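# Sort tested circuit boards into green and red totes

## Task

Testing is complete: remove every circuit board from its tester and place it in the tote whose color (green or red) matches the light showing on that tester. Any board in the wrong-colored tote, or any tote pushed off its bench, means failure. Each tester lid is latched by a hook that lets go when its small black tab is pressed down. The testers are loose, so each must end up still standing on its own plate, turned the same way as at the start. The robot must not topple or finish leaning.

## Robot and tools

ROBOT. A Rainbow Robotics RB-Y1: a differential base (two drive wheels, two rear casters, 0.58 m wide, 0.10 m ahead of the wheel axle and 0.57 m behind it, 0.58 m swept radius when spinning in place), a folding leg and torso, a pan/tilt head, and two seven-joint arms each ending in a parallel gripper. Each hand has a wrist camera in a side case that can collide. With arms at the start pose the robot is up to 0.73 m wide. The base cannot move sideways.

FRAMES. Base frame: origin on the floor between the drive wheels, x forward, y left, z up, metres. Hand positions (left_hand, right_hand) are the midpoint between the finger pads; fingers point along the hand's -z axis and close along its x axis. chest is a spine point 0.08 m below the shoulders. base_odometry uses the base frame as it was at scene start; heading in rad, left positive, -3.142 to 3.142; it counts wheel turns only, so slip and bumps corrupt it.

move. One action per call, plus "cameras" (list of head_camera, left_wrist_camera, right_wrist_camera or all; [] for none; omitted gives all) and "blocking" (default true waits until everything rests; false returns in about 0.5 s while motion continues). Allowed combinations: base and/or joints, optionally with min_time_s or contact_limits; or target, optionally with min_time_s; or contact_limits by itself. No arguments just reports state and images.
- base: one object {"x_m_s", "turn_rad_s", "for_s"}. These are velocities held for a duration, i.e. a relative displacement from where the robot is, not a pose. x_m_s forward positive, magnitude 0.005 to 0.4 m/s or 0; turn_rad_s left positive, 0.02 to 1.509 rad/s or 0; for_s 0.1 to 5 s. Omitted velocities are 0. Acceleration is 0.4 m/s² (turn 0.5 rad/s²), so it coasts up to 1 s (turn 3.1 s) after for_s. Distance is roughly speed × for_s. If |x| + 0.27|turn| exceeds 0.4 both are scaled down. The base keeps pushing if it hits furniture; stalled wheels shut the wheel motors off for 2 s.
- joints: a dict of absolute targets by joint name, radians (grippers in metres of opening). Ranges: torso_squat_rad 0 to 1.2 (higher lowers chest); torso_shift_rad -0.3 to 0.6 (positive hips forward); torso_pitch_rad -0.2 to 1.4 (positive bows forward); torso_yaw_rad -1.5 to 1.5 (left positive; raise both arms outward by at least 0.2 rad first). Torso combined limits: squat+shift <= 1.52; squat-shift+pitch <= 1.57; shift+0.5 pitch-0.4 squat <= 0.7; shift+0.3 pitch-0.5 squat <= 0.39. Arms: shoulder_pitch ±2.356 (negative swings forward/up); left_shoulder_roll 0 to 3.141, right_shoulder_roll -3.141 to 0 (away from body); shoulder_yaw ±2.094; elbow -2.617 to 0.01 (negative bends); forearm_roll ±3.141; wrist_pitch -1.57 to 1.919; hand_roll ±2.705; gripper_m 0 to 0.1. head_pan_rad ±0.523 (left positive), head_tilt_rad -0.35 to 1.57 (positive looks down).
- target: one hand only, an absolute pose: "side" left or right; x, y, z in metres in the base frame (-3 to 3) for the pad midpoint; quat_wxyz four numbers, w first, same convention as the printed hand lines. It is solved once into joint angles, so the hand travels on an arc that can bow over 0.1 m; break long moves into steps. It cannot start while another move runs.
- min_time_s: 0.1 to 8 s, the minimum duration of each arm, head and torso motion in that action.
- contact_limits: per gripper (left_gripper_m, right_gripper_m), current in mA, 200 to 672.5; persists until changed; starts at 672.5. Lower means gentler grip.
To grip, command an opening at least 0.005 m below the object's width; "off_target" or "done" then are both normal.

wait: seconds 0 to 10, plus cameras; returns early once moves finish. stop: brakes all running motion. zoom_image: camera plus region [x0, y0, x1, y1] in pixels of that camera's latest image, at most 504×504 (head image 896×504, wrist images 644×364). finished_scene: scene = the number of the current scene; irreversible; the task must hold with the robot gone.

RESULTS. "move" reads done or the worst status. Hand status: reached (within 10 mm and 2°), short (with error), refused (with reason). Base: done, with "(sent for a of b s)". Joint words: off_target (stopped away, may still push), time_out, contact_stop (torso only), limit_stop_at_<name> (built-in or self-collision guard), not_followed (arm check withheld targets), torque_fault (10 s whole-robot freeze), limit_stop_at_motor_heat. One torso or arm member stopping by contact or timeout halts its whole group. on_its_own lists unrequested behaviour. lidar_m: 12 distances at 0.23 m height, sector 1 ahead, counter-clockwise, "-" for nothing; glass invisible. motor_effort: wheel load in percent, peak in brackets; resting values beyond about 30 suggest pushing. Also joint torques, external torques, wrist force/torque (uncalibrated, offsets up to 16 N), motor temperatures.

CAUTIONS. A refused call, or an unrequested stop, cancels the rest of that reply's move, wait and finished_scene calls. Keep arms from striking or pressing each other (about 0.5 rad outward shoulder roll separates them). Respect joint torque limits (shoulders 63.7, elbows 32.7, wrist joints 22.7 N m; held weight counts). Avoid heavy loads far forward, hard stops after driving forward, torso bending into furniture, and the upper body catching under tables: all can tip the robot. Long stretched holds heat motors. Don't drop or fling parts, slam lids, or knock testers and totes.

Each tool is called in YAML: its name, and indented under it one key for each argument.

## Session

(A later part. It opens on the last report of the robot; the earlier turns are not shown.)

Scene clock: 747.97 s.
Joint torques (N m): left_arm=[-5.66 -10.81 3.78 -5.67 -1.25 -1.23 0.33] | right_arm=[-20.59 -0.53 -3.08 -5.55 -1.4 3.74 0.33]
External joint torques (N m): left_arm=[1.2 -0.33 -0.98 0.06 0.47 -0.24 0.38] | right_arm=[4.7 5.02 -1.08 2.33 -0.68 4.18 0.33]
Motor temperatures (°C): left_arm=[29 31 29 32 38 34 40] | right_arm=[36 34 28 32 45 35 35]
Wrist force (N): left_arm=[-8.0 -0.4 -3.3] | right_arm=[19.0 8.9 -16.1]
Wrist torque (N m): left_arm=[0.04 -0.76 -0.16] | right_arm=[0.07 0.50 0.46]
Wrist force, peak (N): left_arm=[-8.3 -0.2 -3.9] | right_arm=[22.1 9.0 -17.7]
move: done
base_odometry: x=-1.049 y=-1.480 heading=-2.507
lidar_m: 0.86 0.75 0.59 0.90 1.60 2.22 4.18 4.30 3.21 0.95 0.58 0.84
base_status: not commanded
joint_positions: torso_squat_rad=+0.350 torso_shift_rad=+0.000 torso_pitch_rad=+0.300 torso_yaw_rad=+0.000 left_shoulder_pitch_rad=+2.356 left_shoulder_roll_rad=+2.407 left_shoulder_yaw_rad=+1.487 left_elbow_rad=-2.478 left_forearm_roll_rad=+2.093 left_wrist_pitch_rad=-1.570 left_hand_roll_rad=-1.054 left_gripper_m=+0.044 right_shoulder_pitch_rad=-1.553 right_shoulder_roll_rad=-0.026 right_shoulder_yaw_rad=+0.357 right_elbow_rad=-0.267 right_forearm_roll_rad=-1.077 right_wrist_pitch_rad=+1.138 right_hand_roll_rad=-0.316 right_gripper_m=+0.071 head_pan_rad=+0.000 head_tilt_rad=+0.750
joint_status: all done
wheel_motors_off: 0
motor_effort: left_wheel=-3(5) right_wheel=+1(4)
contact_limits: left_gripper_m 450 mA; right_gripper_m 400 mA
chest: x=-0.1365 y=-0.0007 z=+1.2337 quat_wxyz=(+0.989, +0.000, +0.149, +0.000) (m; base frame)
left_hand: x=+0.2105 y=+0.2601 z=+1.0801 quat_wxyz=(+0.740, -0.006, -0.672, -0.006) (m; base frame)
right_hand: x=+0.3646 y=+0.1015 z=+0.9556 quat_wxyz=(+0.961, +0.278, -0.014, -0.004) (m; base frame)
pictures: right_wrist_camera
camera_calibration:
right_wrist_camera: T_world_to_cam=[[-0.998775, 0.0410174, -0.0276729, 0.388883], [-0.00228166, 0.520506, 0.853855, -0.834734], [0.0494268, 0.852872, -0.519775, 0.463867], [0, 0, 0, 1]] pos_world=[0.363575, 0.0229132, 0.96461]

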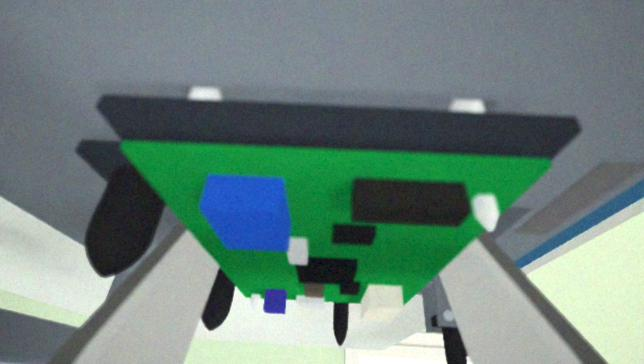

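move:
  target: {"side":"right","x":0.3658,"y":0.102,"z":0.955,"quat_wxyz":[0.9613,0.2756,0,0]}
  min_time_s: 1
  cameras: ["right_wrist_camera"]

Scene clock: 753.77 s.
Joint torques (N m): left_arm=[-5.61 -10.62 3.93 -5.7 -1.13 -1.22 0.26] | right_arm=[-21.06 -2.15 -2.78 -5.94 -0.88 -0.17 0.45]
External joint torques (N m): left_arm=[1.25 -0.14 -0.83 0.02 0.59 -0.23 0.31] | right_arm=[4.24 3.41 -0.78 1.94 -0.17 0.26 0.45]
Motor temperatures (°C): left_arm=[29 31 29 32 38 34 40] | right_arm=[36 34 28 32 45 35 35]
Wrist force (N): left_arm=[-8.0 0.0 -3.3] | right_arm=[4.2 7.0 -12.4]
Wrist torque (N m): left_arm=[-0.02 -0.75 -0.13] | right_arm=[0.02 0.77 0.49]
Wrist force, peak (N): left_arm=[-8.3 -0.3 -3.5] | right_arm=[19.6 8.6 -17.4]
move: done
base_odometry: x=-1.049 y=-1.480 heading=-2.507
lidar_m: 0.86 0.76 0.58 0.89 1.59 2.23 4.18 4.31 3.21 0.96 0.56 0.84
base_status: not commanded
joint_positions: torso_squat_rad=+0.350 torso_shift_rad=+0.000 torso_pitch_rad=+0.300 torso_yaw_rad=+0.000 left_shoulder_pitch_rad=+2.356 left_shoulder_roll_rad=+2.407 left_shoulder_yaw_rad=+1.487 left_elbow_rad=-2.478 left_forearm_roll_rad=+2.093 left_wrist_pitch_rad=-1.570 left_hand_roll_rad=-1.054 left_gripper_m=+0.044 right_shoulder_pitch_rad=-1.553 right_shoulder_roll_rad=-0.026 right_shoulder_yaw_rad=+0.357 right_elbow_rad=-0.267 right_forearm_roll_rad=-1.077 right_wrist_pitch_rad=+1.132 right_hand_roll_rad=-0.316 right_gripper_m=+0.071 head_pan_rad=+0.000 head_tilt_rad=+0.750
joint_status: all done
wheel_motors_off: 0
motor_effort: left_wheel=-4(5) right_wheel=+0(3)
contact_limits: left_gripper_m 450 mA; right_gripper_m 400 mA
chest: x=-0.1365 y=-0.0007 z=+1.2337 quat_wxyz=(+0.989, +0.000, +0.149, +0.000) (m; base frame)
left_hand: x=+0.2104 y=+0.2601 z=+1.0802 quat_wxyz=(+0.740, -0.006, -0.673, -0.006) (m; base frame)
right_hand: x=+0.3658 y=+0.1016 z=+0.9558 quat_wxyz=(+0.960, +0.278, -0.016, -0.004) (m; base frame)
right_hand_status: reached (checked arc, as near as the solve gets, planned for 1.0 s): 1 mm and 2.0 deg off.
pictures: right_wrist_camera
camera_calibration:
right_wrist_camera: T_world_to_cam=[[-0.998524, 0.0436975, -0.0322576, 0.394063], [-0.00486313, 0.519594, 0.8544, -0.834433], [0.0540959, 0.853295, -0.518614, 0.46092], [0, 0, 0, 1]] pos_world=[0.364489, 0.023046, 0.964691]

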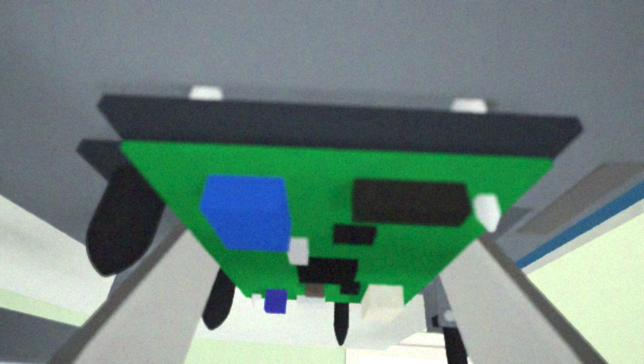

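move:
  contact_limits: {"right_gripper_m":672.5}
  cameras: []

move:
  joints: {"right_gripper_m":0.061}
  cameras: ["right_wrist_camera"]

move:
  target: {"side":"right","x":0.3655,"y":0.100,"z":0.966,"quat_wxyz":[0.9613,0.2756,0,0]}
  min_time_s: 2
  cameras: ["right_wrist_camera"]

move:
  target: {"side":"right","x":0.3655,"y":0.097,"z":0.978,"quat_wxyz":[0.9613,0.2756,0,0]}
  min_time_s: 2
  cameras: ["right_wrist_camera","head_camera"]

Scene clock: 760.63 s.
Joint torques (N m): left_arm=[-5.61 -10.87 3.85 -5.73 -1.27 -1.2 0.3] | right_arm=[-21.11 -2.05 -2.55 -5.97 -0.76 -0.27 0.37]
External joint torques (N m): left_arm=[1.25 -0.39 -0.91 0 0.45 -0.22 0.35] | right_arm=[4.2 3.51 -0.55 1.92 -0.05 0.17 0.37]
Motor temperatures (°C): left_arm=[29 31 29 32 38 34 40] | right_arm=[36 33 28 32 45 35 35]
Wrist force (N): left_arm=[-7.9 -0.5 -3.4] | right_arm=[4.0 7.4 -11.1]
Wrist torque (N m): left_arm=[0.05 -0.75 -0.14] | right_arm=[0.08 0.75 0.48]
Wrist force, peak (N): left_arm=[-8.2 -0.2 -3.6] | right_arm=[4.5 6.8 -12.7]
base_odometry: x=-1.049 y=-1.480 heading=-2.507
lidar_m: 0.86 0.75 0.58 0.91 1.59 2.22 4.17 4.31 3.21 0.96 0.57 0.85
base_status: not commanded
joint_positions: torso_squat_rad=+0.350 torso_shift_rad=+0.000 torso_pitch_rad=+0.300 torso_yaw_rad=+0.000 left_shoulder_pitch_rad=+2.356 left_shoulder_roll_rad=+2.407 left_shoulder_yaw_rad=+1.487 left_elbow_rad=-2.478 left_forearm_roll_rad=+2.093 left_wrist_pitch_rad=-1.570 left_hand_roll_rad=-1.054 left_gripper_m=+0.044 right_shoulder_pitch_rad=-1.553 right_shoulder_roll_rad=-0.026 right_shoulder_yaw_rad=+0.357 right_elbow_rad=-0.267 right_forearm_roll_rad=-1.077 right_wrist_pitch_rad=+1.132 right_hand_roll_rad=-0.316 right_gripper_m=+0.071 head_pan_rad=+0.000 head_tilt_rad=+0.750
joint_status: not commanded
wheel_motors_off: 0
motor_effort: left_wheel=-2(5) right_wheel=+0(2)
contact_limits: left_gripper_m 450 mA; right_gripper_m 672.5 mA
chest: x=-0.1365 y=-0.0007 z=+1.2337 quat_wxyz=(+0.989, +0.000, +0.149, +0.000) (m; base frame)
left_hand: x=+0.2104 y=+0.2601 z=+1.0802 quat_wxyz=(+0.740, -0.006, -0.673, -0.006) (m; base frame)
right_hand: x=+0.3658 y=+0.1016 z=+0.9558 quat_wxyz=(+0.960, +0.278, -0.016, -0.004) (m; base frame)
pictures: none
No camera images: "cameras" was empty.

Scene clock: 761.20 s.
Joint torques (N m): left_arm=[-5.58 -10.73 3.71 -5.72 -1.24 -1.27 0.35] | right_arm=[-20.98 -2.05 -2.37 -5.97 -0.89 0.02 0.37]
External joint torques (N m): left_arm=[1.28 -0.25 -1.06 0 0.48 -0.29 0.41] | right_arm=[4.32 3.51 -0.37 1.92 -0.18 0.46 0.37]
Motor temperatures (°C): left_arm=[29 31 29 32 38 34 40] | right_arm=[36 33 28 32 45 35 35]
Wrist force (N): left_arm=[-7.7 0.0 -3.5] | right_arm=[5.3 7.6 -10.8]
Wrist torque (N m): left_arm=[-0.02 -0.75 -0.15] | right_arm=[0.06 0.71 0.46]
Wrist force, peak (N): left_arm=[-8.1 -0.3 -3.5] | right_arm=[5.5 6.9 -12.3]
move: off_target
base_odometry: x=-1.049 y=-1.480 heading=-2.507
lidar_m: 0.86 0.77 0.58 0.91 1.59 2.23 4.18 4.31 3.21 0.96 0.58 0.85
base_status: not commanded
joint_positions: torso_squat_rad=+0.350 torso_shift_rad=+0.000 torso_pitch_rad=+0.300 torso_yaw_rad=+0.000 left_shoulder_pitch_rad=+2.356 left_shoulder_roll_rad=+2.407 left_shoulder_yaw_rad=+1.487 left_elbow_rad=-2.478 left_forearm_roll_rad=+2.093 left_wrist_pitch_rad=-1.570 left_hand_roll_rad=-1.054 left_gripper_m=+0.044 right_shoulder_pitch_rad=-1.553 right_shoulder_roll_rad=-0.026 right_shoulder_yaw_rad=+0.357 right_elbow_rad=-0.267 right_forearm_roll_rad=-1.077 right_wrist_pitch_rad=+1.132 right_hand_roll_rad=-0.316 right_gripper_m=+0.070 head_pan_rad=+0.000 head_tilt_rad=+0.750
joint_status: right_gripper_m off_target (ended at +0.070, target +0.061)
wheel_motors_off: 0
motor_effort: left_wheel=-4(5) right_wheel=+1(2)
contact_limits: left_gripper_m 450 mA; right_gripper_m 672.5 mA
chest: x=-0.1365 y=-0.0007 z=+1.2337 quat_wxyz=(+0.989, +0.000, +0.149, +0.000) (m; base frame)
left_hand: x=+0.2104 y=+0.2601 z=+1.0802 quat_wxyz=(+0.740, -0.006, -0.673, -0.006) (m; base frame)
right_hand: x=+0.3658 y=+0.1016 z=+0.9558 quat_wxyz=(+0.960, +0.278, -0.016, -0.004) (m; base frame)
pictures: right_wrist_camera
camera_calibration:
right_wrist_camera: T_world_to_cam=[[-0.998521, 0.0437301, -0.0323068, 0.394119], [-0.00488876, 0.519586, 0.854404, -0.834429], [0.0541494, 0.853298, -0.518604, 0.460891], [0, 0, 0, 1]] pos_world=[0.3645, 0.0230452, 0.964692]

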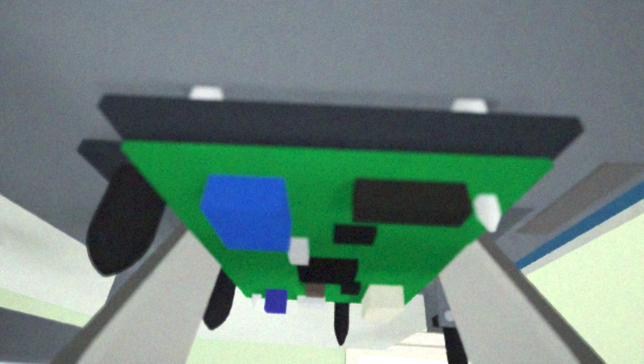

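Scene clock: 763.53 s.
Joint torques (N m): left_arm=[-5.83 -10.83 3.98 -5.75 -1.18 -1.26 0.4] | right_arm=[-23.82 -7.57 -2.95 -5.77 -1.05 1.07 -0.05]
External joint torques (N m): left_arm=[1.03 -0.35 -0.78 -0.03 0.54 -0.27 0.46] | right_arm=[1.65 -1.72 -0.91 2.1 -0.32 1.47 -0.06]
Motor temperatures (°C): left_arm=[29 31 29 32 38 34 40] | right_arm=[36 33 28 32 45 35 35]
Wrist force (N): left_arm=[-7.8 -0.1 -3.4] | right_arm=[6.7 11.2 -19.3]
Wrist torque (N m): left_arm=[-0.02 -0.77 -0.15] | right_arm=[-0.06 0.75 0.41]
Wrist force, peak (N): left_arm=[-8.2 -0.3 -3.7] | right_arm=[16.1 11.9 -21.7]
move: done
base_odometry: x=-1.049 y=-1.480 heading=-2.507
lidar_m: 0.86 0.75 0.58 0.90 1.59 2.22 4.18 4.32 3.21 0.96 0.57 0.84
base_status: not commanded
joint_positions: torso_squat_rad=+0.350 torso_shift_rad=+0.000 torso_pitch_rad=+0.300 torso_yaw_rad=+0.000 left_shoulder_pitch_rad=+2.356 left_shoulder_roll_rad=+2.407 left_shoulder_yaw_rad=+1.487 left_elbow_rad=-2.478 left_forearm_roll_rad=+2.093 left_wrist_pitch_rad=-1.570 left_hand_roll_rad=-1.054 left_gripper_m=+0.044 right_shoulder_pitch_rad=-1.574 right_shoulder_roll_rad=-0.034 right_shoulder_yaw_rad=+0.353 right_elbow_rad=-0.267 right_forearm_roll_rad=-1.083 right_wrist_pitch_rad=+1.170 right_hand_roll_rad=-0.322 right_gripper_m=+0.070 head_pan_rad=+0.000 head_tilt_rad=+0.750
joint_status: all done
wheel_motors_off: 0
motor_effort: left_wheel=-3(5) right_wheel=+1(3)
contact_limits: left_gripper_m 450 mA; right_gripper_m 672.5 mA
chest: x=-0.1365 y=-0.0007 z=+1.2337 quat_wxyz=(+0.989, +0.000, +0.149, +0.000) (m; base frame)
left_hand: x=+0.2105 y=+0.2601 z=+1.0801 quat_wxyz=(+0.740, -0.006, -0.672, -0.006) (m; base frame)
right_hand: x=+0.3653 y=+0.1005 z=+0.9660 quat_wxyz=(+0.961, +0.277, -0.007, -0.002) (m; base frame)
right_hand_status: reached (checked arc, planned for 2.0 s): 1 mm and 0.9 deg off.
pictures: right_wrist_camera
camera_calibration:
right_wrist_camera: T_world_to_cam=[[-0.999304, 0.0332593, -0.0168751, 0.380416], [0.00296946, 0.521988, 0.852947, -0.844259], [0.037177, 0.852304, -0.521724, 0.476438], [0, 0, 0, 1]] pos_world=[0.364946, 0.0219711, 0.975097]

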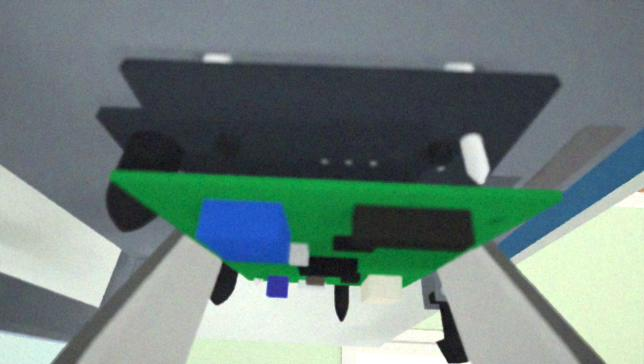

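Scene clock: 765.87 s.
Joint torques (N m): left_arm=[-5.87 -10.86 3.93 -5.62 -1.25 -1.16 0.28] | right_arm=[-25.8 -13.26 -3.1 -6.3 -0.2 1.01 -0.43]
External joint torques (N m): left_arm=[0.99 -0.38 -0.83 0.1 0.47 -0.17 0.33] | right_arm=[-0.16 -7.11 -1 1.56 0.54 1.39 -0.43]
Motor temperatures (°C): left_arm=[29 31 29 32 38 34 40] | right_arm=[36 34 28 32 45 35 35]
Wrist force (N): left_arm=[-7.8 -0.3 -3.5] | right_arm=[6.0 15.0 -25.7]
Wrist torque (N m): left_arm=[0.00 -0.74 -0.15] | right_arm=[0.04 0.96 0.58]
Wrist force, peak (N): left_arm=[-8.0 -0.1 -3.8] | right_arm=[6.3 14.6 -27.2]
move: done
base_odometry: x=-1.049 y=-1.480 heading=-2.507
lidar_m: 0.86 0.76 0.58 0.90 1.59 2.22 4.19 4.31 3.21 0.95 0.58 0.85
base_status: not commanded
joint_positions: torso_squat_rad=+0.350 torso_shift_rad=+0.000 torso_pitch_rad=+0.300 torso_yaw_rad=+0.000 left_shoulder_pitch_rad=+2.356 left_shoulder_roll_rad=+2.407 left_shoulder_yaw_rad=+1.487 left_elbow_rad=-2.478 left_forearm_roll_rad=+2.093 left_wrist_pitch_rad=-1.570 left_hand_roll_rad=-1.054 left_gripper_m=+0.044 right_shoulder_pitch_rad=-1.594 right_shoulder_roll_rad=-0.046 right_shoulder_yaw_rad=+0.349 right_elbow_rad=-0.272 right_forearm_roll_rad=-1.090 right_wrist_pitch_rad=+1.212 right_hand_roll_rad=-0.330 right_gripper_m=+0.070 head_pan_rad=+0.000 head_tilt_rad=+0.750
joint_status: all done
wheel_motors_off: 0
motor_effort: left_wheel=-4(5) right_wheel=+0(3)
contact_limits: left_gripper_m 450 mA; right_gripper_m 672.5 mA
chest: x=-0.1365 y=-0.0006 z=+1.2337 quat_wxyz=(+0.989, +0.000, +0.149, +0.000) (m; base frame)
left_hand: x=+0.2104 y=+0.2602 z=+1.0801 quat_wxyz=(+0.740, -0.006, -0.672, -0.006) (m; base frame)
right_hand: x=+0.3652 y=+0.0985 z=+0.9774 quat_wxyz=(+0.961, +0.276, +0.001, +0.001) (m; base frame)
right_hand_status: reached (checked arc, planned for 2.0 s): 2 mm and 0.2 deg off.
pictures: head_camera, right_wrist_camera
camera_calibration:
head_camera: T_world_to_cam=[[0.0350165, -0.998743, 0.0358656, -0.0512893], [-0.846363, -0.04872, -0.530373, 0.763461], [0.531454, -0.0117835, -0.847005, 1.17016], [0, 0, 0, 1]] pos_world=[0.0260754, -0.000240407, 1.39789]
right_wrist_camera: T_world_to_cam=[[-0.999731, 0.0231223, -0.00157311, 0.366812], [0.0107896, 0.524429, 0.851386, -0.85449], [0.020511, 0.85114, -0.524538, 0.493068], [0, 0, 0, 1]] pos_world=[0.36582, 0.0199684, 0.98671]

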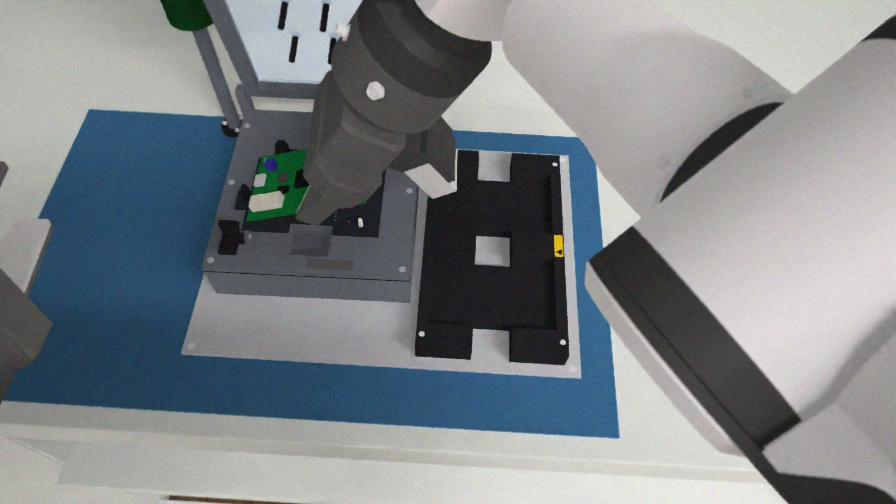

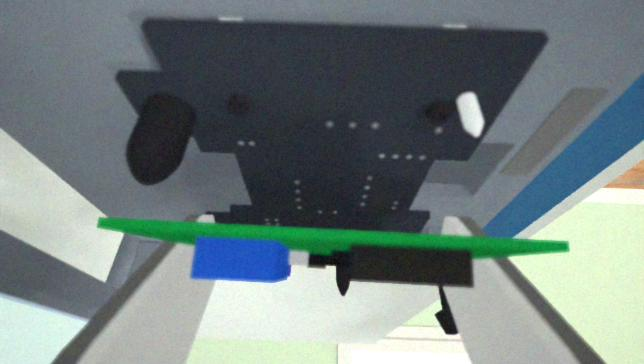

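move:
  target: {"side":"right","x":0.3645,"y":0.094,"z":0.986,"quat_wxyz":[0.9613,0.2756,0,0]}
  min_time_s: 1.5
  cameras: ["right_wrist_camera"]

move:
  target: {"side":"right","x":0.3635,"y":0.090,"z":1.0,"quat_wxyz":[0.9613,0.2756,0,0]}
  min_time_s: 2
  cameras: ["right_wrist_camera","head_camera"]

Scene clock: 773.30 s.
Joint torques (N m): left_arm=[-5.76 -10.79 4 -5.72 -1.22 -1.19 0.31] | right_arm=[-22.02 -12.64 -1.04 -5.68 0.9 0.65 -0.42]
External joint torques (N m): left_arm=[1.1 -0.31 -0.76 0.01 0.49 -0.21 0.37] | right_arm=[3.65 -6.77 1.71 2.3 1.65 1.09 -0.42]
Motor temperatures (°C): left_arm=[29 31 29 32 38 34 40] | right_arm=[36 34 28 32 45 35 35]
Wrist force (N): left_arm=[-7.8 -0.3 -3.4] | right_arm=[3.7 15.0 -20.3]
Wrist torque (N m): left_arm=[0.02 -0.75 -0.13] | right_arm=[0.36 1.00 0.69]
Wrist force, peak (N): left_arm=[-8.3 -0.3 -3.6] | right_arm=[7.2 18.0 -26.9]
move: done
base_odometry: x=-1.049 y=-1.480 heading=-2.507
lidar_m: 0.86 0.75 0.58 0.90 1.59 2.22 4.18 4.31 3.21 0.97 0.57 0.83
base_status: not commanded
joint_positions: torso_squat_rad=+0.350 torso_shift_rad=+0.000 torso_pitch_rad=+0.300 torso_yaw_rad=+0.000 left_shoulder_pitch_rad=+2.356 left_shoulder_roll_rad=+2.407 left_shoulder_yaw_rad=+1.487 left_elbow_rad=-2.478 left_forearm_roll_rad=+2.093 left_wrist_pitch_rad=-1.570 left_hand_roll_rad=-1.054 left_gripper_m=+0.044 right_shoulder_pitch_rad=-1.548 right_shoulder_roll_rad=-0.078 right_shoulder_yaw_rad=+0.363 right_elbow_rad=-0.403 right_forearm_roll_rad=-1.077 right_wrist_pitch_rad=+1.272 right_hand_roll_rad=-0.395 right_gripper_m=+0.070 head_pan_rad=+0.000 head_tilt_rad=+0.750
joint_status: all done
wheel_motors_off: 0
motor_effort: left_wheel=-3(5) right_wheel=+1(2)
contact_limits: left_gripper_m 450 mA; right_gripper_m 672.5 mA
chest: x=-0.1365 y=-0.0006 z=+1.2337 quat_wxyz=(+0.989, +0.000, +0.149, +0.000) (m; base frame)
left_hand: x=+0.2104 y=+0.2602 z=+1.0801 quat_wxyz=(+0.740, -0.006, -0.672, -0.006) (m; base frame)
right_hand: x=+0.3641 y=+0.0954 z=+0.9864 quat_wxyz=(+0.961, +0.275, +0.007, +0.003) (m; base frame)
right_hand_status: reached (checked arc, planned for 1.5 s): 2 mm and 0.9 deg off.
pictures: right_wrist_camera
camera_calibration:
right_wrist_camera: T_world_to_cam=[[-0.999833, 0.0164269, 0.00804954, 0.35698], [0.0154832, 0.525575, 0.850607, -0.861591], [0.00974222, 0.850589, -0.525741, 0.505542], [0, 0, 0, 1]] pos_world=[0.365335, 0.0169584, 0.995786]

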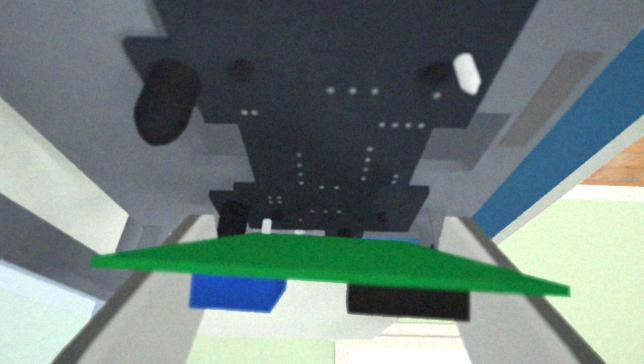

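Scene clock: 775.63 s.
Joint torques (N m): left_arm=[-5.7 -10.54 3.83 -5.77 -1.24 -1.21 0.33] | right_arm=[-20.39 -11.85 -1.76 -5.46 0.46 3.99 -0.45]
External joint torques (N m): left_arm=[1.16 -0.06 -0.93 -0.05 0.48 -0.23 0.39] | right_arm=[5.16 -6.37 1.9 2.65 1.18 4.52 -0.46]
Motor temperatures (°C): left_arm=[29 31 29 32 38 34 40] | right_arm=[36 34 28 32 45 35 35]
Wrist force (N): left_arm=[-7.7 -0.4 -3.4] | right_arm=[14.5 18.9 -28.6]
Wrist torque (N m): left_arm=[0.04 -0.73 -0.14] | right_arm=[0.59 0.40 0.58]
Wrist force, peak (N): left_arm=[-8.4 -0.3 -3.6] | right_arm=[12.2 23.0 -30.3]
move: done
base_odometry: x=-1.049 y=-1.480 heading=-2.507
lidar_m: 0.86 0.76 0.58 0.89 1.60 2.23 4.18 4.30 3.21 0.96 0.58 0.85
base_status: not commanded
joint_positions: torso_squat_rad=+0.350 torso_shift_rad=+0.000 torso_pitch_rad=+0.300 torso_yaw_rad=+0.000 left_shoulder_pitch_rad=+2.356 left_shoulder_roll_rad=+2.407 left_shoulder_yaw_rad=+1.487 left_elbow_rad=-2.478 left_forearm_roll_rad=+2.093 left_wrist_pitch_rad=-1.570 left_hand_roll_rad=-1.054 left_gripper_m=+0.044 right_shoulder_pitch_rad=-1.485 right_shoulder_roll_rad=-0.122 right_shoulder_yaw_rad=+0.378 right_elbow_rad=-0.591 right_forearm_roll_rad=-1.061 right_wrist_pitch_rad=+1.338 right_hand_roll_rad=-0.490 right_gripper_m=+0.070 head_pan_rad=+0.000 head_tilt_rad=+0.750
joint_status: all done
wheel_motors_off: 0
motor_effort: left_wheel=-3(5) right_wheel=+1(2)
contact_limits: left_gripper_m 450 mA; right_gripper_m 672.5 mA
chest: x=-0.1364 y=-0.0005 z=+1.2337 quat_wxyz=(+0.989, +0.000, +0.150, +0.000) (m; base frame)
left_hand: x=+0.2105 y=+0.2603 z=+1.0800 quat_wxyz=(+0.740, -0.006, -0.672, -0.005) (m; base frame)
right_hand: x=+0.3629 y=+0.0914 z=+1.0007 quat_wxyz=(+0.961, +0.276, +0.005, +0.003) (m; base frame)
right_hand_status: reached (checked arc, planned for 2.0 s): 2 mm and 0.7 deg off.
pictures: head_camera, right_wrist_camera
camera_calibration:
head_camera: T_world_to_cam=[[0.0350993, -0.998736, 0.0359831, -0.0513215], [-0.846432, -0.048851, -0.530251, 0.763348], [0.531339, -0.0118458, -0.847077, 1.17019], [0, 0, 0, 1]] pos_world=[0.026156, -0.000104406, 1.39785]
right_wrist_camera: T_world_to_cam=[[-0.999829, 0.0178359, 0.00495233, 0.358751], [0.0135757, 0.524672, 0.851196, -0.871438], [0.0125835, 0.851118, -0.524824, 0.514478], [0, 0, 0, 1]] pos_world=[0.364046, 0.0129388, 1.01]

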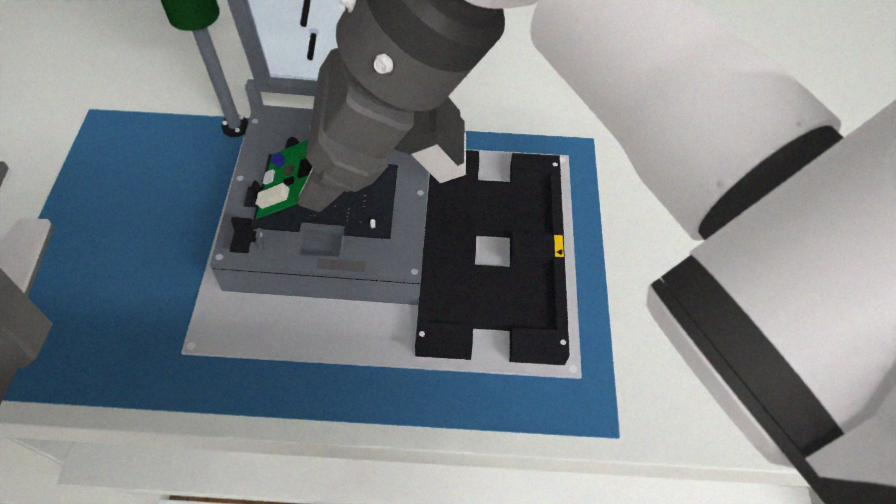

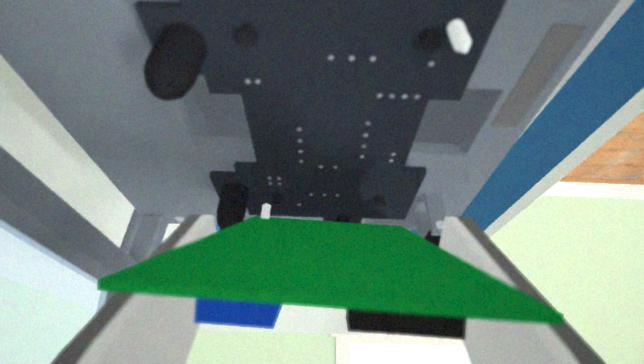

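zoom_image:
  camera: "head_camera"
  region: [190, 90, 450, 310]

zoom_image:
  camera: "right_wrist_camera"
  region: [160, 150, 480, 330]

Scaled by 1.938 from the camera's 896x504 image, which has a finer 1280x720 frame.

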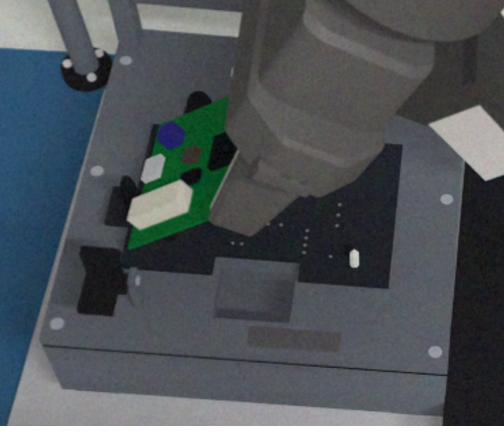

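Scaled by 1.575 from the camera's 644x364 image, which has a finer 1265x715 frame.

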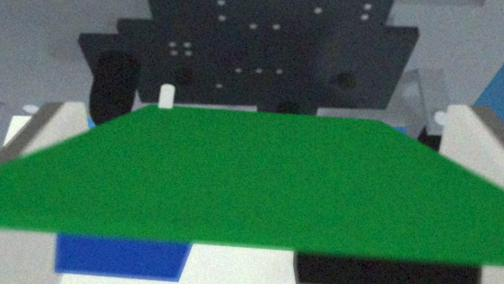

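move:
  target: {"side":"right","x":0.3625,"y":0.097,"z":1.002,"quat_wxyz":[0.9613,0.2756,0,0]}
  min_time_s: 1.5
  cameras: ["head_camera"]

move:
  target: {"side":"right","x":0.3625,"y":0.097,"z":1.02,"quat_wxyz":[0.9613,0.2756,0,0]}
  min_time_s: 2
  cameras: ["right_wrist_camera","head_camera"]

Scene clock: 791.63 s.
Joint torques (N m): left_arm=[-5.77 -10.64 3.81 -5.73 -1.18 -1.2 0.36] | right_arm=[-25.42 -4.72 -4.07 -9.58 -1.45 0.15 -0.21]
External joint torques (N m): left_arm=[1.08 -0.15 -0.96 0 0.54 -0.21 0.41] | right_arm=[0.06 0.6 -0.33 -1.44 -0.75 0.72 -0.22]
Motor temperatures (°C): left_arm=[29 31 29 32 38 34 40] | right_arm=[36 34 28 32 45 35 35]
Wrist force (N): left_arm=[-8.0 -0.3 -3.4] | right_arm=[7.7 7.4 -26.4]
Wrist torque (N m): left_arm=[0.01 -0.78 -0.14] | right_arm=[-0.17 0.80 0.38]
Wrist force, peak (N): left_arm=[-8.3 -0.3 -3.6] | right_arm=[14.5 18.6 -30.4]
move: done
base_odometry: x=-1.049 y=-1.480 heading=-2.507
lidar_m: 0.86 0.76 0.58 0.90 1.59 2.22 4.18 4.31 3.21 0.96 0.57 0.84
base_status: not commanded
joint_positions: torso_squat_rad=+0.350 torso_shift_rad=+0.000 torso_pitch_rad=+0.300 torso_yaw_rad=+0.000 left_shoulder_pitch_rad=+2.356 left_shoulder_roll_rad=+2.407 left_shoulder_yaw_rad=+1.487 left_elbow_rad=-2.478 left_forearm_roll_rad=+2.093 left_wrist_pitch_rad=-1.570 left_hand_roll_rad=-1.054 left_gripper_m=+0.044 right_shoulder_pitch_rad=-1.481 right_shoulder_roll_rad=-0.116 right_shoulder_yaw_rad=+0.384 right_elbow_rad=-0.609 right_forearm_roll_rad=-1.051 right_wrist_pitch_rad=+1.330 right_hand_roll_rad=-0.515 right_gripper_m=+0.070 head_pan_rad=+0.000 head_tilt_rad=+0.750
joint_status: all done
wheel_motors_off: 0
motor_effort: left_wheel=-3(4) right_wheel=+1(2)
contact_limits: left_gripper_m 450 mA; right_gripper_m 672.5 mA
chest: x=-0.1364 y=-0.0006 z=+1.2337 quat_wxyz=(+0.989, +0.000, +0.150, +0.000) (m; base frame)
left_hand: x=+0.2105 y=+0.2602 z=+1.0800 quat_wxyz=(+0.740, -0.006, -0.672, -0.006) (m; base frame)
right_hand: x=+0.3625 y=+0.0968 z=+1.0019 quat_wxyz=(+0.961, +0.276, +0.001, +0.000) (m; base frame)
right_hand_status: reached (checked arc, planned for 1.5 s): 0 mm and 0.1 deg off.
pictures: head_camera
camera_calibration:
head_camera: T_world_to_cam=[[0.0350203, -0.998739, 0.0359826, -0.0513553], [-0.846436, -0.0487837, -0.530251, 0.763347], [0.531338, -0.0118874, -0.847077, 1.17019], [0, 0, 0, 1]] pos_world=[0.0261561, -0.000141114, 1.39785]

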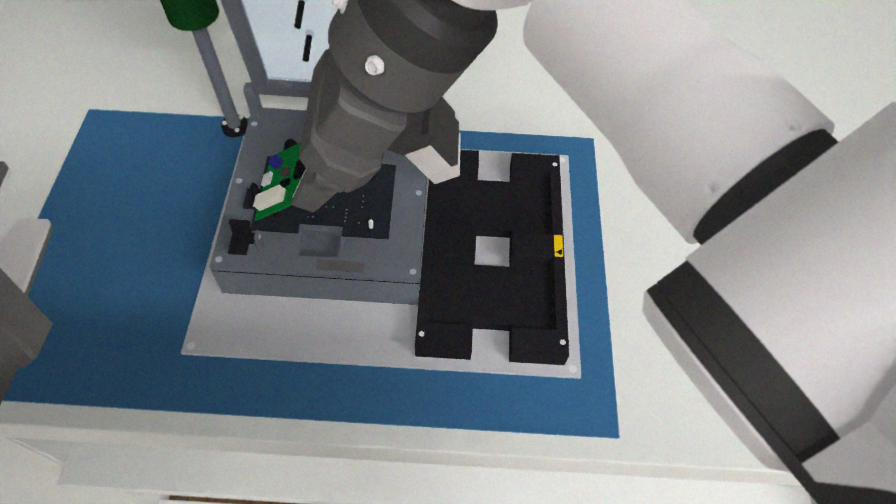

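Scene clock: 793.97 s.
Joint torques (N m): left_arm=[-5.55 -10.78 3.89 -5.75 -1.25 -1.23 0.25] | right_arm=[-30.57 -7.71 -7.57 -10.59 -2.82 0.27 -0.16]
External joint torques (N m): left_arm=[1.31 -0.3 -0.87 -0.03 0.47 -0.25 0.3] | right_arm=[-4.99 -2.23 -3.57 -2.49 -2.14 0.87 -0.16]
Motor temperatures (°C): left_arm=[29 31 29 32 38 34 40] | right_arm=[36 34 28 32 45 35 35]
Wrist force (N): left_arm=[-8.1 -0.2 -3.7] | right_arm=[7.8 4.6 -28.3]
Wrist torque (N m): left_arm=[0.02 -0.78 -0.15] | right_arm=[-0.15 0.81 0.33]
Wrist force, peak (N): left_arm=[-8.2 -0.1 -3.7] | right_arm=[10.3 6.9 -30.1]
move: done
base_odometry: x=-1.049 y=-1.480 heading=-2.507
lidar_m: 0.87 0.75 0.58 0.90 1.59 2.22 4.18 4.30 3.21 0.96 0.57 0.84
base_status: not commanded
joint_positions: torso_squat_rad=+0.350 torso_shift_rad=+0.000 torso_pitch_rad=+0.300 torso_yaw_rad=+0.000 left_shoulder_pitch_rad=+2.356 left_shoulder_roll_rad=+2.407 left_shoulder_yaw_rad=+1.487 left_elbow_rad=-2.478 left_forearm_roll_rad=+2.093 left_wrist_pitch_rad=-1.570 left_hand_roll_rad=-1.054 left_gripper_m=+0.044 right_shoulder_pitch_rad=-1.492 right_shoulder_roll_rad=-0.130 right_shoulder_yaw_rad=+0.383 right_elbow_rad=-0.655 right_forearm_roll_rad=-1.053 right_wrist_pitch_rad=+1.370 right_hand_roll_rad=-0.553 right_gripper_m=+0.070 head_pan_rad=+0.000 head_tilt_rad=+0.750
joint_status: all done
wheel_motors_off: 0
motor_effort: left_wheel=-2(4) right_wheel=+0(2)
contact_limits: left_gripper_m 450 mA; right_gripper_m 672.5 mA
chest: x=-0.1364 y=-0.0006 z=+1.2336 quat_wxyz=(+0.989, +0.000, +0.150, +0.000) (m; base frame)
left_hand: x=+0.2105 y=+0.2602 z=+1.0799 quat_wxyz=(+0.740, -0.006, -0.672, -0.006) (m; base frame)
right_hand: x=+0.3624 y=+0.0970 z=+1.0181 quat_wxyz=(+0.962, +0.274, +0.002, +0.000) (m; base frame)
right_hand_status: reached (checked arc, planned for 2.0 s): 2 mm and 0.3 deg off.
pictures: head_camera, right_wrist_camera
camera_calibration:
head_camera: T_world_to_cam=[[0.0349918, -0.99874, 0.0359794, -0.0513663], [-0.846488, -0.0487567, -0.53017, 0.763279], [0.531256, -0.0119045, -0.847128, 1.17021], [0, 0, 0, 1]] pos_world=[0.0262221, -0.000155767, 1.39783]
right_wrist_camera: T_world_to_cam=[[-0.999707, 0.0242158, 0.0000066548, 0.362431], [0.0127667, 0.526815, 0.849884, -0.887756], [0.0205771, 0.849635, -0.526969, 0.518294], [0, 0, 0, 1]] pos_world=[0.362993, 0.0185454, 1.02761]

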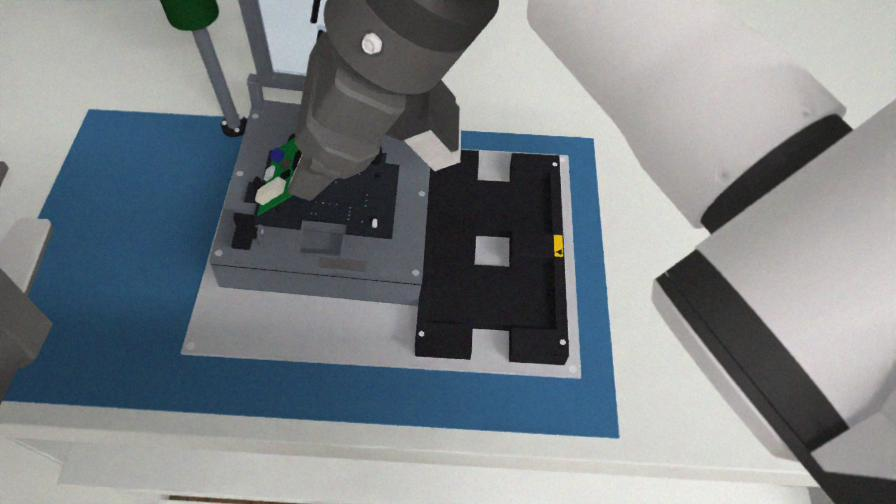

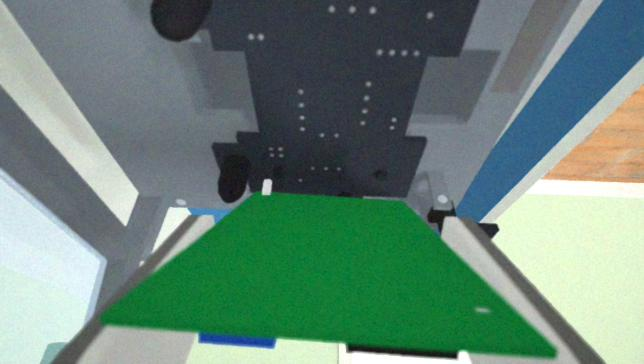

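wait:
  seconds: 0
  cameras: ["left_wrist_camera","head_camera"]

zoom_image:
  camera: "head_camera"
  region: [190, 60, 450, 320]

Scene clock: 818.57 s.
Joint torques (N m): left_arm=[-5.82 -10.77 3.99 -5.74 -1.25 -1.27 0.36] | right_arm=[-30.58 -7.58 -7.48 -10.75 -2.79 0.24 -0.12]
External joint torques (N m): left_arm=[1.04 -0.29 -0.77 -0.02 0.47 -0.29 0.41] | right_arm=[-5.01 -2.1 -3.48 -2.64 -2.1 0.83 -0.12]
Motor temperatures (°C): left_arm=[29 31 29 32 38 34 40] | right_arm=[37 34 28 33 45 35 35]
Wrist force (N): left_arm=[-7.7 -0.2 -3.3] | right_arm=[8.0 3.7 -29.6]
Wrist torque (N m): left_arm=[0.01 -0.73 -0.14] | right_arm=[-0.14 0.81 0.35]
Wrist force, peak (N): left_arm=[-8.3 0.0 -3.6] | right_arm=[8.0 3.8 -30.0]
base_odometry: x=-1.049 y=-1.480 heading=-2.507
lidar_m: 0.86 0.76 0.58 0.90 1.60 2.22 4.18 4.30 3.21 0.96 0.57 0.84
base_status: not commanded
joint_positions: torso_squat_rad=+0.350 torso_shift_rad=+0.000 torso_pitch_rad=+0.300 torso_yaw_rad=+0.000 left_shoulder_pitch_rad=+2.356 left_shoulder_roll_rad=+2.407 left_shoulder_yaw_rad=+1.487 left_elbow_rad=-2.478 left_forearm_roll_rad=+2.093 left_wrist_pitch_rad=-1.570 left_hand_roll_rad=-1.054 left_gripper_m=+0.044 right_shoulder_pitch_rad=-1.492 right_shoulder_roll_rad=-0.130 right_shoulder_yaw_rad=+0.383 right_elbow_rad=-0.655 right_forearm_roll_rad=-1.053 right_wrist_pitch_rad=+1.370 right_hand_roll_rad=-0.553 right_gripper_m=+0.070 head_pan_rad=+0.000 head_tilt_rad=+0.750
joint_status: all done
wheel_motors_off: 0
motor_effort: left_wheel=-3(4) right_wheel=+0(2)
contact_limits: left_gripper_m 450 mA; right_gripper_m 672.5 mA
chest: x=-0.1364 y=-0.0006 z=+1.2336 quat_wxyz=(+0.989, +0.000, +0.150, +0.000) (m; base frame)
left_hand: x=+0.2105 y=+0.2602 z=+1.0799 quat_wxyz=(+0.740, -0.006, -0.672, -0.006) (m; base frame)
right_hand: x=+0.3624 y=+0.0970 z=+1.0181 quat_wxyz=(+0.962, +0.274, +0.002, +0.000) (m; base frame)
right_hand_status: reached (checked arc, planned for 2.0 s): 2 mm and 0.3 deg off.
pictures: head_camera, left_wrist_camera
camera_calibration:
head_camera: T_world_to_cam=[[0.0349915, -0.99874, 0.0359792, -0.0513663], [-0.846489, -0.0487565, -0.530169, 0.763278], [0.531256, -0.0119046, -0.847128, 1.17021], [0, 0, 0, 1]] pos_world=[0.0262224, -0.000155962, 1.39783]
left_wrist_camera: T_world_to_cam=[[0.108369, 0.0153848, 0.993992, -1.10162], [-0.498704, -0.864121, 0.0677453, 0.290951], [0.859971, -0.503049, -0.0859712, 0.111731], [0, 0, 0, 1]] pos_world=[0.168394, 0.324571, 1.0849]

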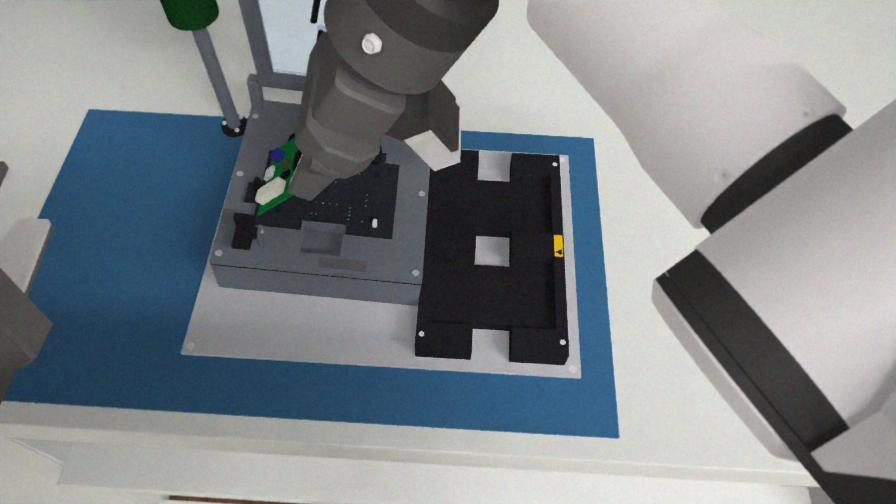

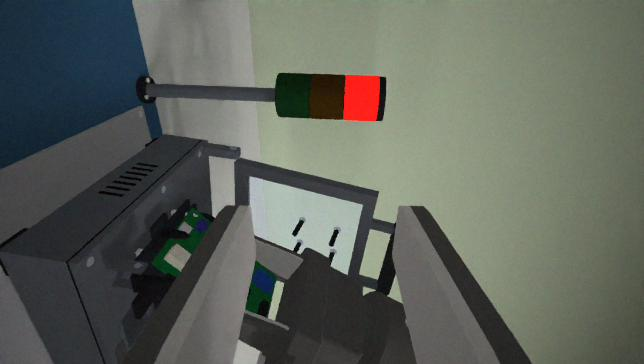

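Scaled by 1.938 from the camera's 896x504 image, which has a finer 1280x720 frame.

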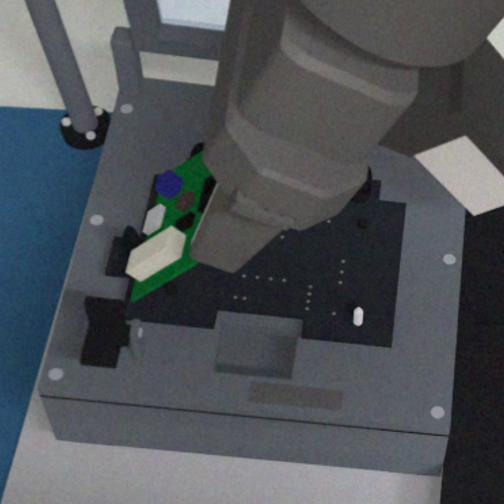

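move:
  target: {"side":"right","x":0.3625,"y":0.094,"z":1.0,"quat_wxyz":[0.9613,0.2756,0,0]}
  min_time_s: 2
  cameras: []

move:
  target: {"side":"right","x":0.363,"y":0.095,"z":0.985,"quat_wxyz":[0.9613,0.2756,0,0]}
  min_time_s: 2
  cameras: ["right_wrist_camera","head_camera"]

Scene clock: 830.87 s.
Joint torques (N m): left_arm=[-5.72 -10.85 4.1 -5.69 -1.23 -1.28 0.25] | right_arm=[-20.68 -9.91 -2.06 -4.05 1.36 1.9 0.11]
External joint torques (N m): left_arm=[1.14 -0.37 -0.66 0.04 0.49 -0.3 0.3] | right_arm=[4.74 -4.68 1.77 4.1 2.06 2.48 0.11]
Motor temperatures (°C): left_arm=[29 31 29 32 38 34 40] | right_arm=[37 34 28 33 45 35 35]
Wrist force (N): left_arm=[-8.0 -0.3 -3.4] | right_arm=[7.9 18.6 -26.3]
Wrist torque (N m): left_arm=[0.02 -0.77 -0.16] | right_arm=[0.64 0.72 0.71]
Wrist force, peak (N): left_arm=[-8.5 -0.2 -3.4] | right_arm=[8.3 17.8 -27.5]
move: done
base_odometry: x=-1.049 y=-1.480 heading=-2.507
lidar_m: 0.86 0.76 0.58 0.90 1.59 2.22 4.18 4.30 3.21 0.96 0.58 0.83
base_status: not commanded
joint_positions: torso_squat_rad=+0.350 torso_shift_rad=+0.000 torso_pitch_rad=+0.300 torso_yaw_rad=+0.000 left_shoulder_pitch_rad=+2.356 left_shoulder_roll_rad=+2.407 left_shoulder_yaw_rad=+1.487 left_elbow_rad=-2.478 left_forearm_roll_rad=+2.093 left_wrist_pitch_rad=-1.570 left_hand_roll_rad=-1.054 left_gripper_m=+0.044 right_shoulder_pitch_rad=-1.468 right_shoulder_roll_rad=-0.121 right_shoulder_yaw_rad=+0.386 right_elbow_rad=-0.630 right_forearm_roll_rad=-1.049 right_wrist_pitch_rad=+1.331 right_hand_roll_rad=-0.518 right_gripper_m=+0.070 head_pan_rad=+0.000 head_tilt_rad=+0.750
joint_status: all done
wheel_motors_off: 0
motor_effort: left_wheel=-3(4) right_wheel=+0(2)
contact_limits: left_gripper_m 450 mA; right_gripper_m 672.5 mA
chest: x=-0.1364 y=-0.0006 z=+1.2336 quat_wxyz=(+0.989, +0.000, +0.150, +0.000) (m; base frame)
left_hand: x=+0.2105 y=+0.2603 z=+1.0800 quat_wxyz=(+0.740, -0.006, -0.672, -0.005) (m; base frame)
right_hand: x=+0.3623 y=+0.0952 z=+1.0009 quat_wxyz=(+0.961, +0.277, -0.001, +0.001) (m; base frame)
right_hand_status: reached (checked arc, planned for 2.0 s): 2 mm and 0.2 deg off.
pictures: none
No camera images: "cameras" was empty.

Scene clock: 833.20 s.
Joint torques (N m): left_arm=[-5.76 -10.8 3.91 -5.63 -1.25 -1.21 0.33] | right_arm=[-24.48 0.9 -4.72 -6.91 -1.24 -3.61 0.18]
External joint torques (N m): left_arm=[1.1 -0.31 -0.86 0.09 0.47 -0.23 0.38] | right_arm=[0.95 6.14 -1.31 1.22 -0.53 -3.09 0.18]
Motor temperatures (°C): left_arm=[29 31 29 32 38 34 40] | right_arm=[37 34 28 33 45 35 35]
Wrist force (N): left_arm=[-8.0 -0.1 -3.4] | right_arm=[-8.1 2.0 4.6]
Wrist torque (N m): left_arm=[-0.02 -0.77 -0.15] | right_arm=[0.08 1.10 0.70]
Wrist force, peak (N): left_arm=[-8.3 -0.2 -3.4] | right_arm=[8.2 17.8 -27.5]
move: done
base_odometry: x=-1.049 y=-1.480 heading=-2.507
lidar_m: 0.86 0.76 0.58 0.90 1.59 2.22 4.18 4.30 3.20 0.96 0.58 0.84
base_status: not commanded
joint_positions: torso_squat_rad=+0.350 torso_shift_rad=+0.000 torso_pitch_rad=+0.300 torso_yaw_rad=+0.000 left_shoulder_pitch_rad=+2.356 left_shoulder_roll_rad=+2.407 left_shoulder_yaw_rad=+1.487 left_elbow_rad=-2.478 left_forearm_roll_rad=+2.093 left_wrist_pitch_rad=-1.570 left_hand_roll_rad=-1.054 left_gripper_m=+0.044 right_shoulder_pitch_rad=-1.478 right_shoulder_roll_rad=-0.101 right_shoulder_yaw_rad=+0.383 right_elbow_rad=-0.545 right_forearm_roll_rad=-1.052 right_wrist_pitch_rad=+1.287 right_hand_roll_rad=-0.466 right_gripper_m=+0.070 head_pan_rad=+0.000 head_tilt_rad=+0.750
joint_status: all done
wheel_motors_off: 0
motor_effort: left_wheel=-4(4) right_wheel=+1(2)
contact_limits: left_gripper_m 450 mA; right_gripper_m 672.5 mA
chest: x=-0.1368 y=-0.0009 z=+1.2337 quat_wxyz=(+0.989, +0.001, +0.149, +0.000) (m; base frame)
left_hand: x=+0.2102 y=+0.2598 z=+1.0804 quat_wxyz=(+0.740, -0.006, -0.673, -0.006) (m; base frame)
right_hand: x=+0.3630 y=+0.0937 z=+0.9855 quat_wxyz=(+0.961, +0.275, -0.001, -0.001) (m; base frame)
right_hand_status: reached (checked arc, planned for 2.0 s): 1 mm and 0.2 deg off.
pictures: head_camera, right_wrist_camera
camera_calibration:
head_camera: T_world_to_cam=[[0.034663, -0.998764, 0.0356288, -0.0512879], [-0.846069, -0.0483016, -0.530881, 0.763808], [0.531946, -0.0117425, -0.846697, 1.17008], [0, 0, 0, 1]] pos_world=[0.0255935, -0.000591693, 1.39802]
right_wrist_camera: T_world_to_cam=[[-0.999591, 0.0280217, -0.00575357, 0.368348], [0.00982002, 0.525037, 0.851023, -0.858279], [0.0268679, 0.850618, -0.525097, 0.499738], [0, 0, 0, 1]] pos_world=[0.363199, 0.0152205, 0.994946]

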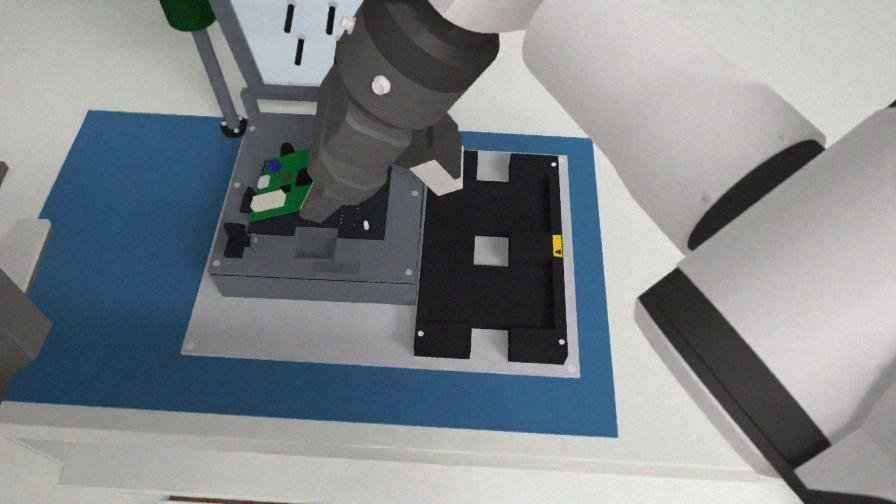

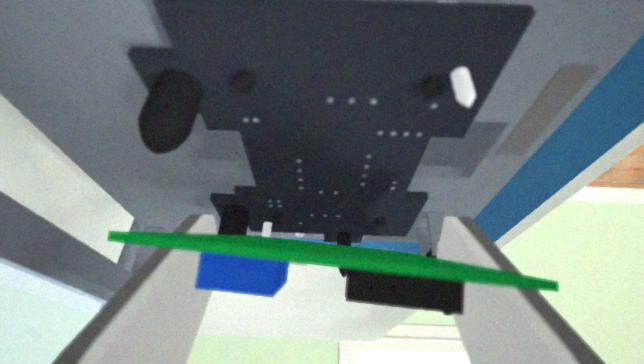

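move:
  target: {"side":"right","x":0.3635,"y":0.093,"z":0.972,"quat_wxyz":[0.9613,0.2756,0,0]}
  min_time_s: 2
  cameras: ["right_wrist_camera"]

move:
  target: {"side":"right","x":0.364,"y":0.093,"z":0.962,"quat_wxyz":[0.9613,0.2756,0,0]}
  min_time_s: 2
  cameras: ["right_wrist_camera","head_camera"]

Scene clock: 847.23 s.
Joint torques (N m): left_arm=[-5.76 -10.81 4 -5.7 -1.3 -1.26 0.3] | right_arm=[-27.08 2.02 -5.26 -9.02 -2.32 -4.67 0.18]
External joint torques (N m): left_arm=[1.11 -0.32 -0.77 0.02 0.42 -0.27 0.35] | right_arm=[-1.65 7.38 -2.35 -0.97 -1.6 -4.21 0.18]
Motor temperatures (°C): left_arm=[29 31 29 32 38 34 40] | right_arm=[37 34 28 33 45 35 35]
Wrist force (N): left_arm=[-8.2 -0.3 -3.2] | right_arm=[-11.1 -4.6 3.1]
Wrist torque (N m): left_arm=[0.01 -0.78 -0.13] | right_arm=[0.00 1.07 0.70]
Wrist force, peak (N): left_arm=[-8.3 -0.4 -3.6] | right_arm=[-16.9 -6.0 15.1]
move: done
base_odometry: x=-1.049 y=-1.480 heading=-2.507
lidar_m: 0.86 0.75 0.58 0.91 1.59 2.22 4.19 4.31 3.21 0.95 0.58 0.84
base_status: not commanded
joint_positions: torso_squat_rad=+0.350 torso_shift_rad=+0.000 torso_pitch_rad=+0.299 torso_yaw_rad=+0.000 left_shoulder_pitch_rad=+2.356 left_shoulder_roll_rad=+2.407 left_shoulder_yaw_rad=+1.487 left_elbow_rad=-2.478 left_forearm_roll_rad=+2.093 left_wrist_pitch_rad=-1.570 left_hand_roll_rad=-1.054 left_gripper_m=+0.044 right_shoulder_pitch_rad=-1.496 right_shoulder_roll_rad=-0.081 right_shoulder_yaw_rad=+0.375 right_elbow_rad=-0.447 right_forearm_roll_rad=-1.061 right_wrist_pitch_rad=+1.244 right_hand_roll_rad=-0.404 right_gripper_m=+0.069 head_pan_rad=+0.000 head_tilt_rad=+0.750
joint_status: all done
wheel_motors_off: 0
motor_effort: left_wheel=-3(4) right_wheel=+5(7)
contact_limits: left_gripper_m 450 mA; right_gripper_m 672.5 mA
chest: x=-0.1369 y=-0.0009 z=+1.2337 quat_wxyz=(+0.989, +0.001, +0.149, +0.000) (m; base frame)
left_hand: x=+0.2102 y=+0.2598 z=+1.0805 quat_wxyz=(+0.740, -0.006, -0.673, -0.006) (m; base frame)
right_hand: x=+0.3635 y=+0.0915 z=+0.9716 quat_wxyz=(+0.962, +0.275, -0.001, -0.001) (m; base frame)
right_hand_status: reached (checked arc, planned for 2.0 s): 2 mm and 0.2 deg off.
pictures: right_wrist_camera
camera_calibration:
right_wrist_camera: T_world_to_cam=[[-0.999571, 0.0288298, -0.00506825, 0.368116], [0.0108593, 0.52601, 0.850409, -0.845139], [0.0271831, 0.84999, -0.526097, 0.495185], [0, 0, 0, 1]] pos_world=[0.363675, 0.0130369, 0.981095]

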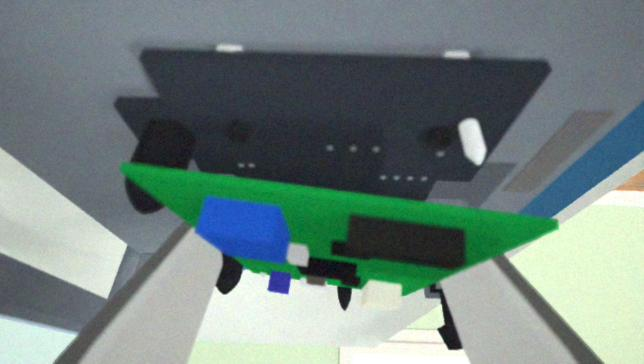

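Scene clock: 849.57 s.
Joint torques (N m): left_arm=[-5.65 -10.7 3.87 -5.68 -1.3 -1.17 0.34] | right_arm=[-27.74 -0.8 -5.17 -8.73 -1.7 -4.69 0.41]
External joint torques (N m): left_arm=[1.21 -0.21 -0.9 0.04 0.42 -0.18 0.4] | right_arm=[-2.38 4.58 -2.58 -0.75 -0.98 -4.26 0.41]
Motor temperatures (°C): left_arm=[29 31 29 32 38 34 40] | right_arm=[37 34 28 33 45 35 35]
Wrist force (N): left_arm=[-8.2 -0.2 -3.6] | right_arm=[-13.1 -1.3 0.3]
Wrist torque (N m): left_arm=[0.01 -0.78 -0.15] | right_arm=[0.03 0.86 0.43]
Wrist force, peak (N): left_arm=[-8.3 -0.3 -3.6] | right_arm=[-19.0 -3.0 14.5]
move: done
base_odometry: x=-1.049 y=-1.480 heading=-2.507
lidar_m: 0.86 0.75 0.58 0.91 1.59 2.22 4.18 4.31 3.22 0.96 0.57 0.84
base_status: not commanded
joint_positions: torso_squat_rad=+0.350 torso_shift_rad=+0.000 torso_pitch_rad=+0.299 torso_yaw_rad=+0.000 left_shoulder_pitch_rad=+2.356 left_shoulder_roll_rad=+2.407 left_shoulder_yaw_rad=+1.487 left_elbow_rad=-2.478 left_forearm_roll_rad=+2.093 left_wrist_pitch_rad=-1.570 left_hand_roll_rad=-1.054 left_gripper_m=+0.044 right_shoulder_pitch_rad=-1.506 right_shoulder_roll_rad=-0.065 right_shoulder_yaw_rad=+0.370 right_elbow_rad=-0.385 right_forearm_roll_rad=-1.065 right_wrist_pitch_rad=+1.208 right_hand_roll_rad=-0.366 right_gripper_m=+0.069 head_pan_rad=+0.000 head_tilt_rad=+0.750
joint_status: all done
wheel_motors_off: 0
motor_effort: left_wheel=-2(5) right_wheel=+6(7)
contact_limits: left_gripper_m 450 mA; right_gripper_m 672.5 mA
chest: x=-0.1370 y=-0.0009 z=+1.2337 quat_wxyz=(+0.989, +0.001, +0.149, +0.000) (m; base frame)
left_hand: x=+0.2101 y=+0.2598 z=+1.0805 quat_wxyz=(+0.740, -0.006, -0.673, -0.006) (m; base frame)
right_hand: x=+0.3631 y=+0.0915 z=+0.9617 quat_wxyz=(+0.962, +0.275, -0.003, -0.002) (m; base frame)
right_hand_status: reached (checked arc, planned for 2.0 s): 2 mm and 0.4 deg off.
pictures: head_camera, right_wrist_camera
camera_calibration:
head_camera: T_world_to_cam=[[0.0346251, -0.998767, 0.0355664, -0.0512533], [-0.845962, -0.0482388, -0.531057, 0.763944], [0.532118, -0.0116999, -0.846589, 1.17004], [0, 0, 0, 1]] pos_world=[0.025442, -0.000649113, 1.39806]
right_wrist_camera: T_world_to_cam=[[-0.99948, 0.0309808, -0.0089241, 0.371163], [0.00870977, 0.525966, 0.850461, -0.835959], [0.0310417, 0.849941, -0.525963, 0.488426], [0, 0, 0, 1]] pos_world=[0.363089, 0.0130538, 0.971156]

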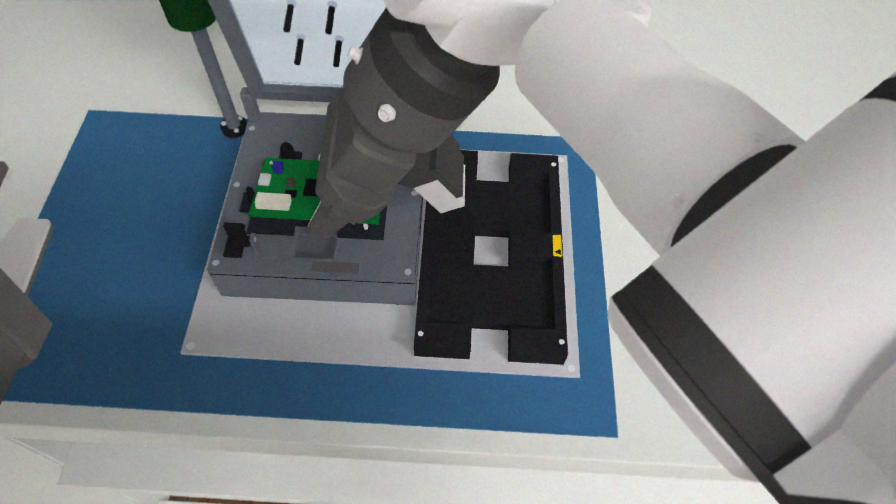

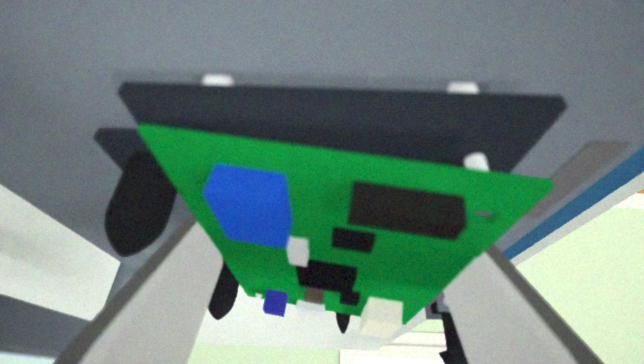

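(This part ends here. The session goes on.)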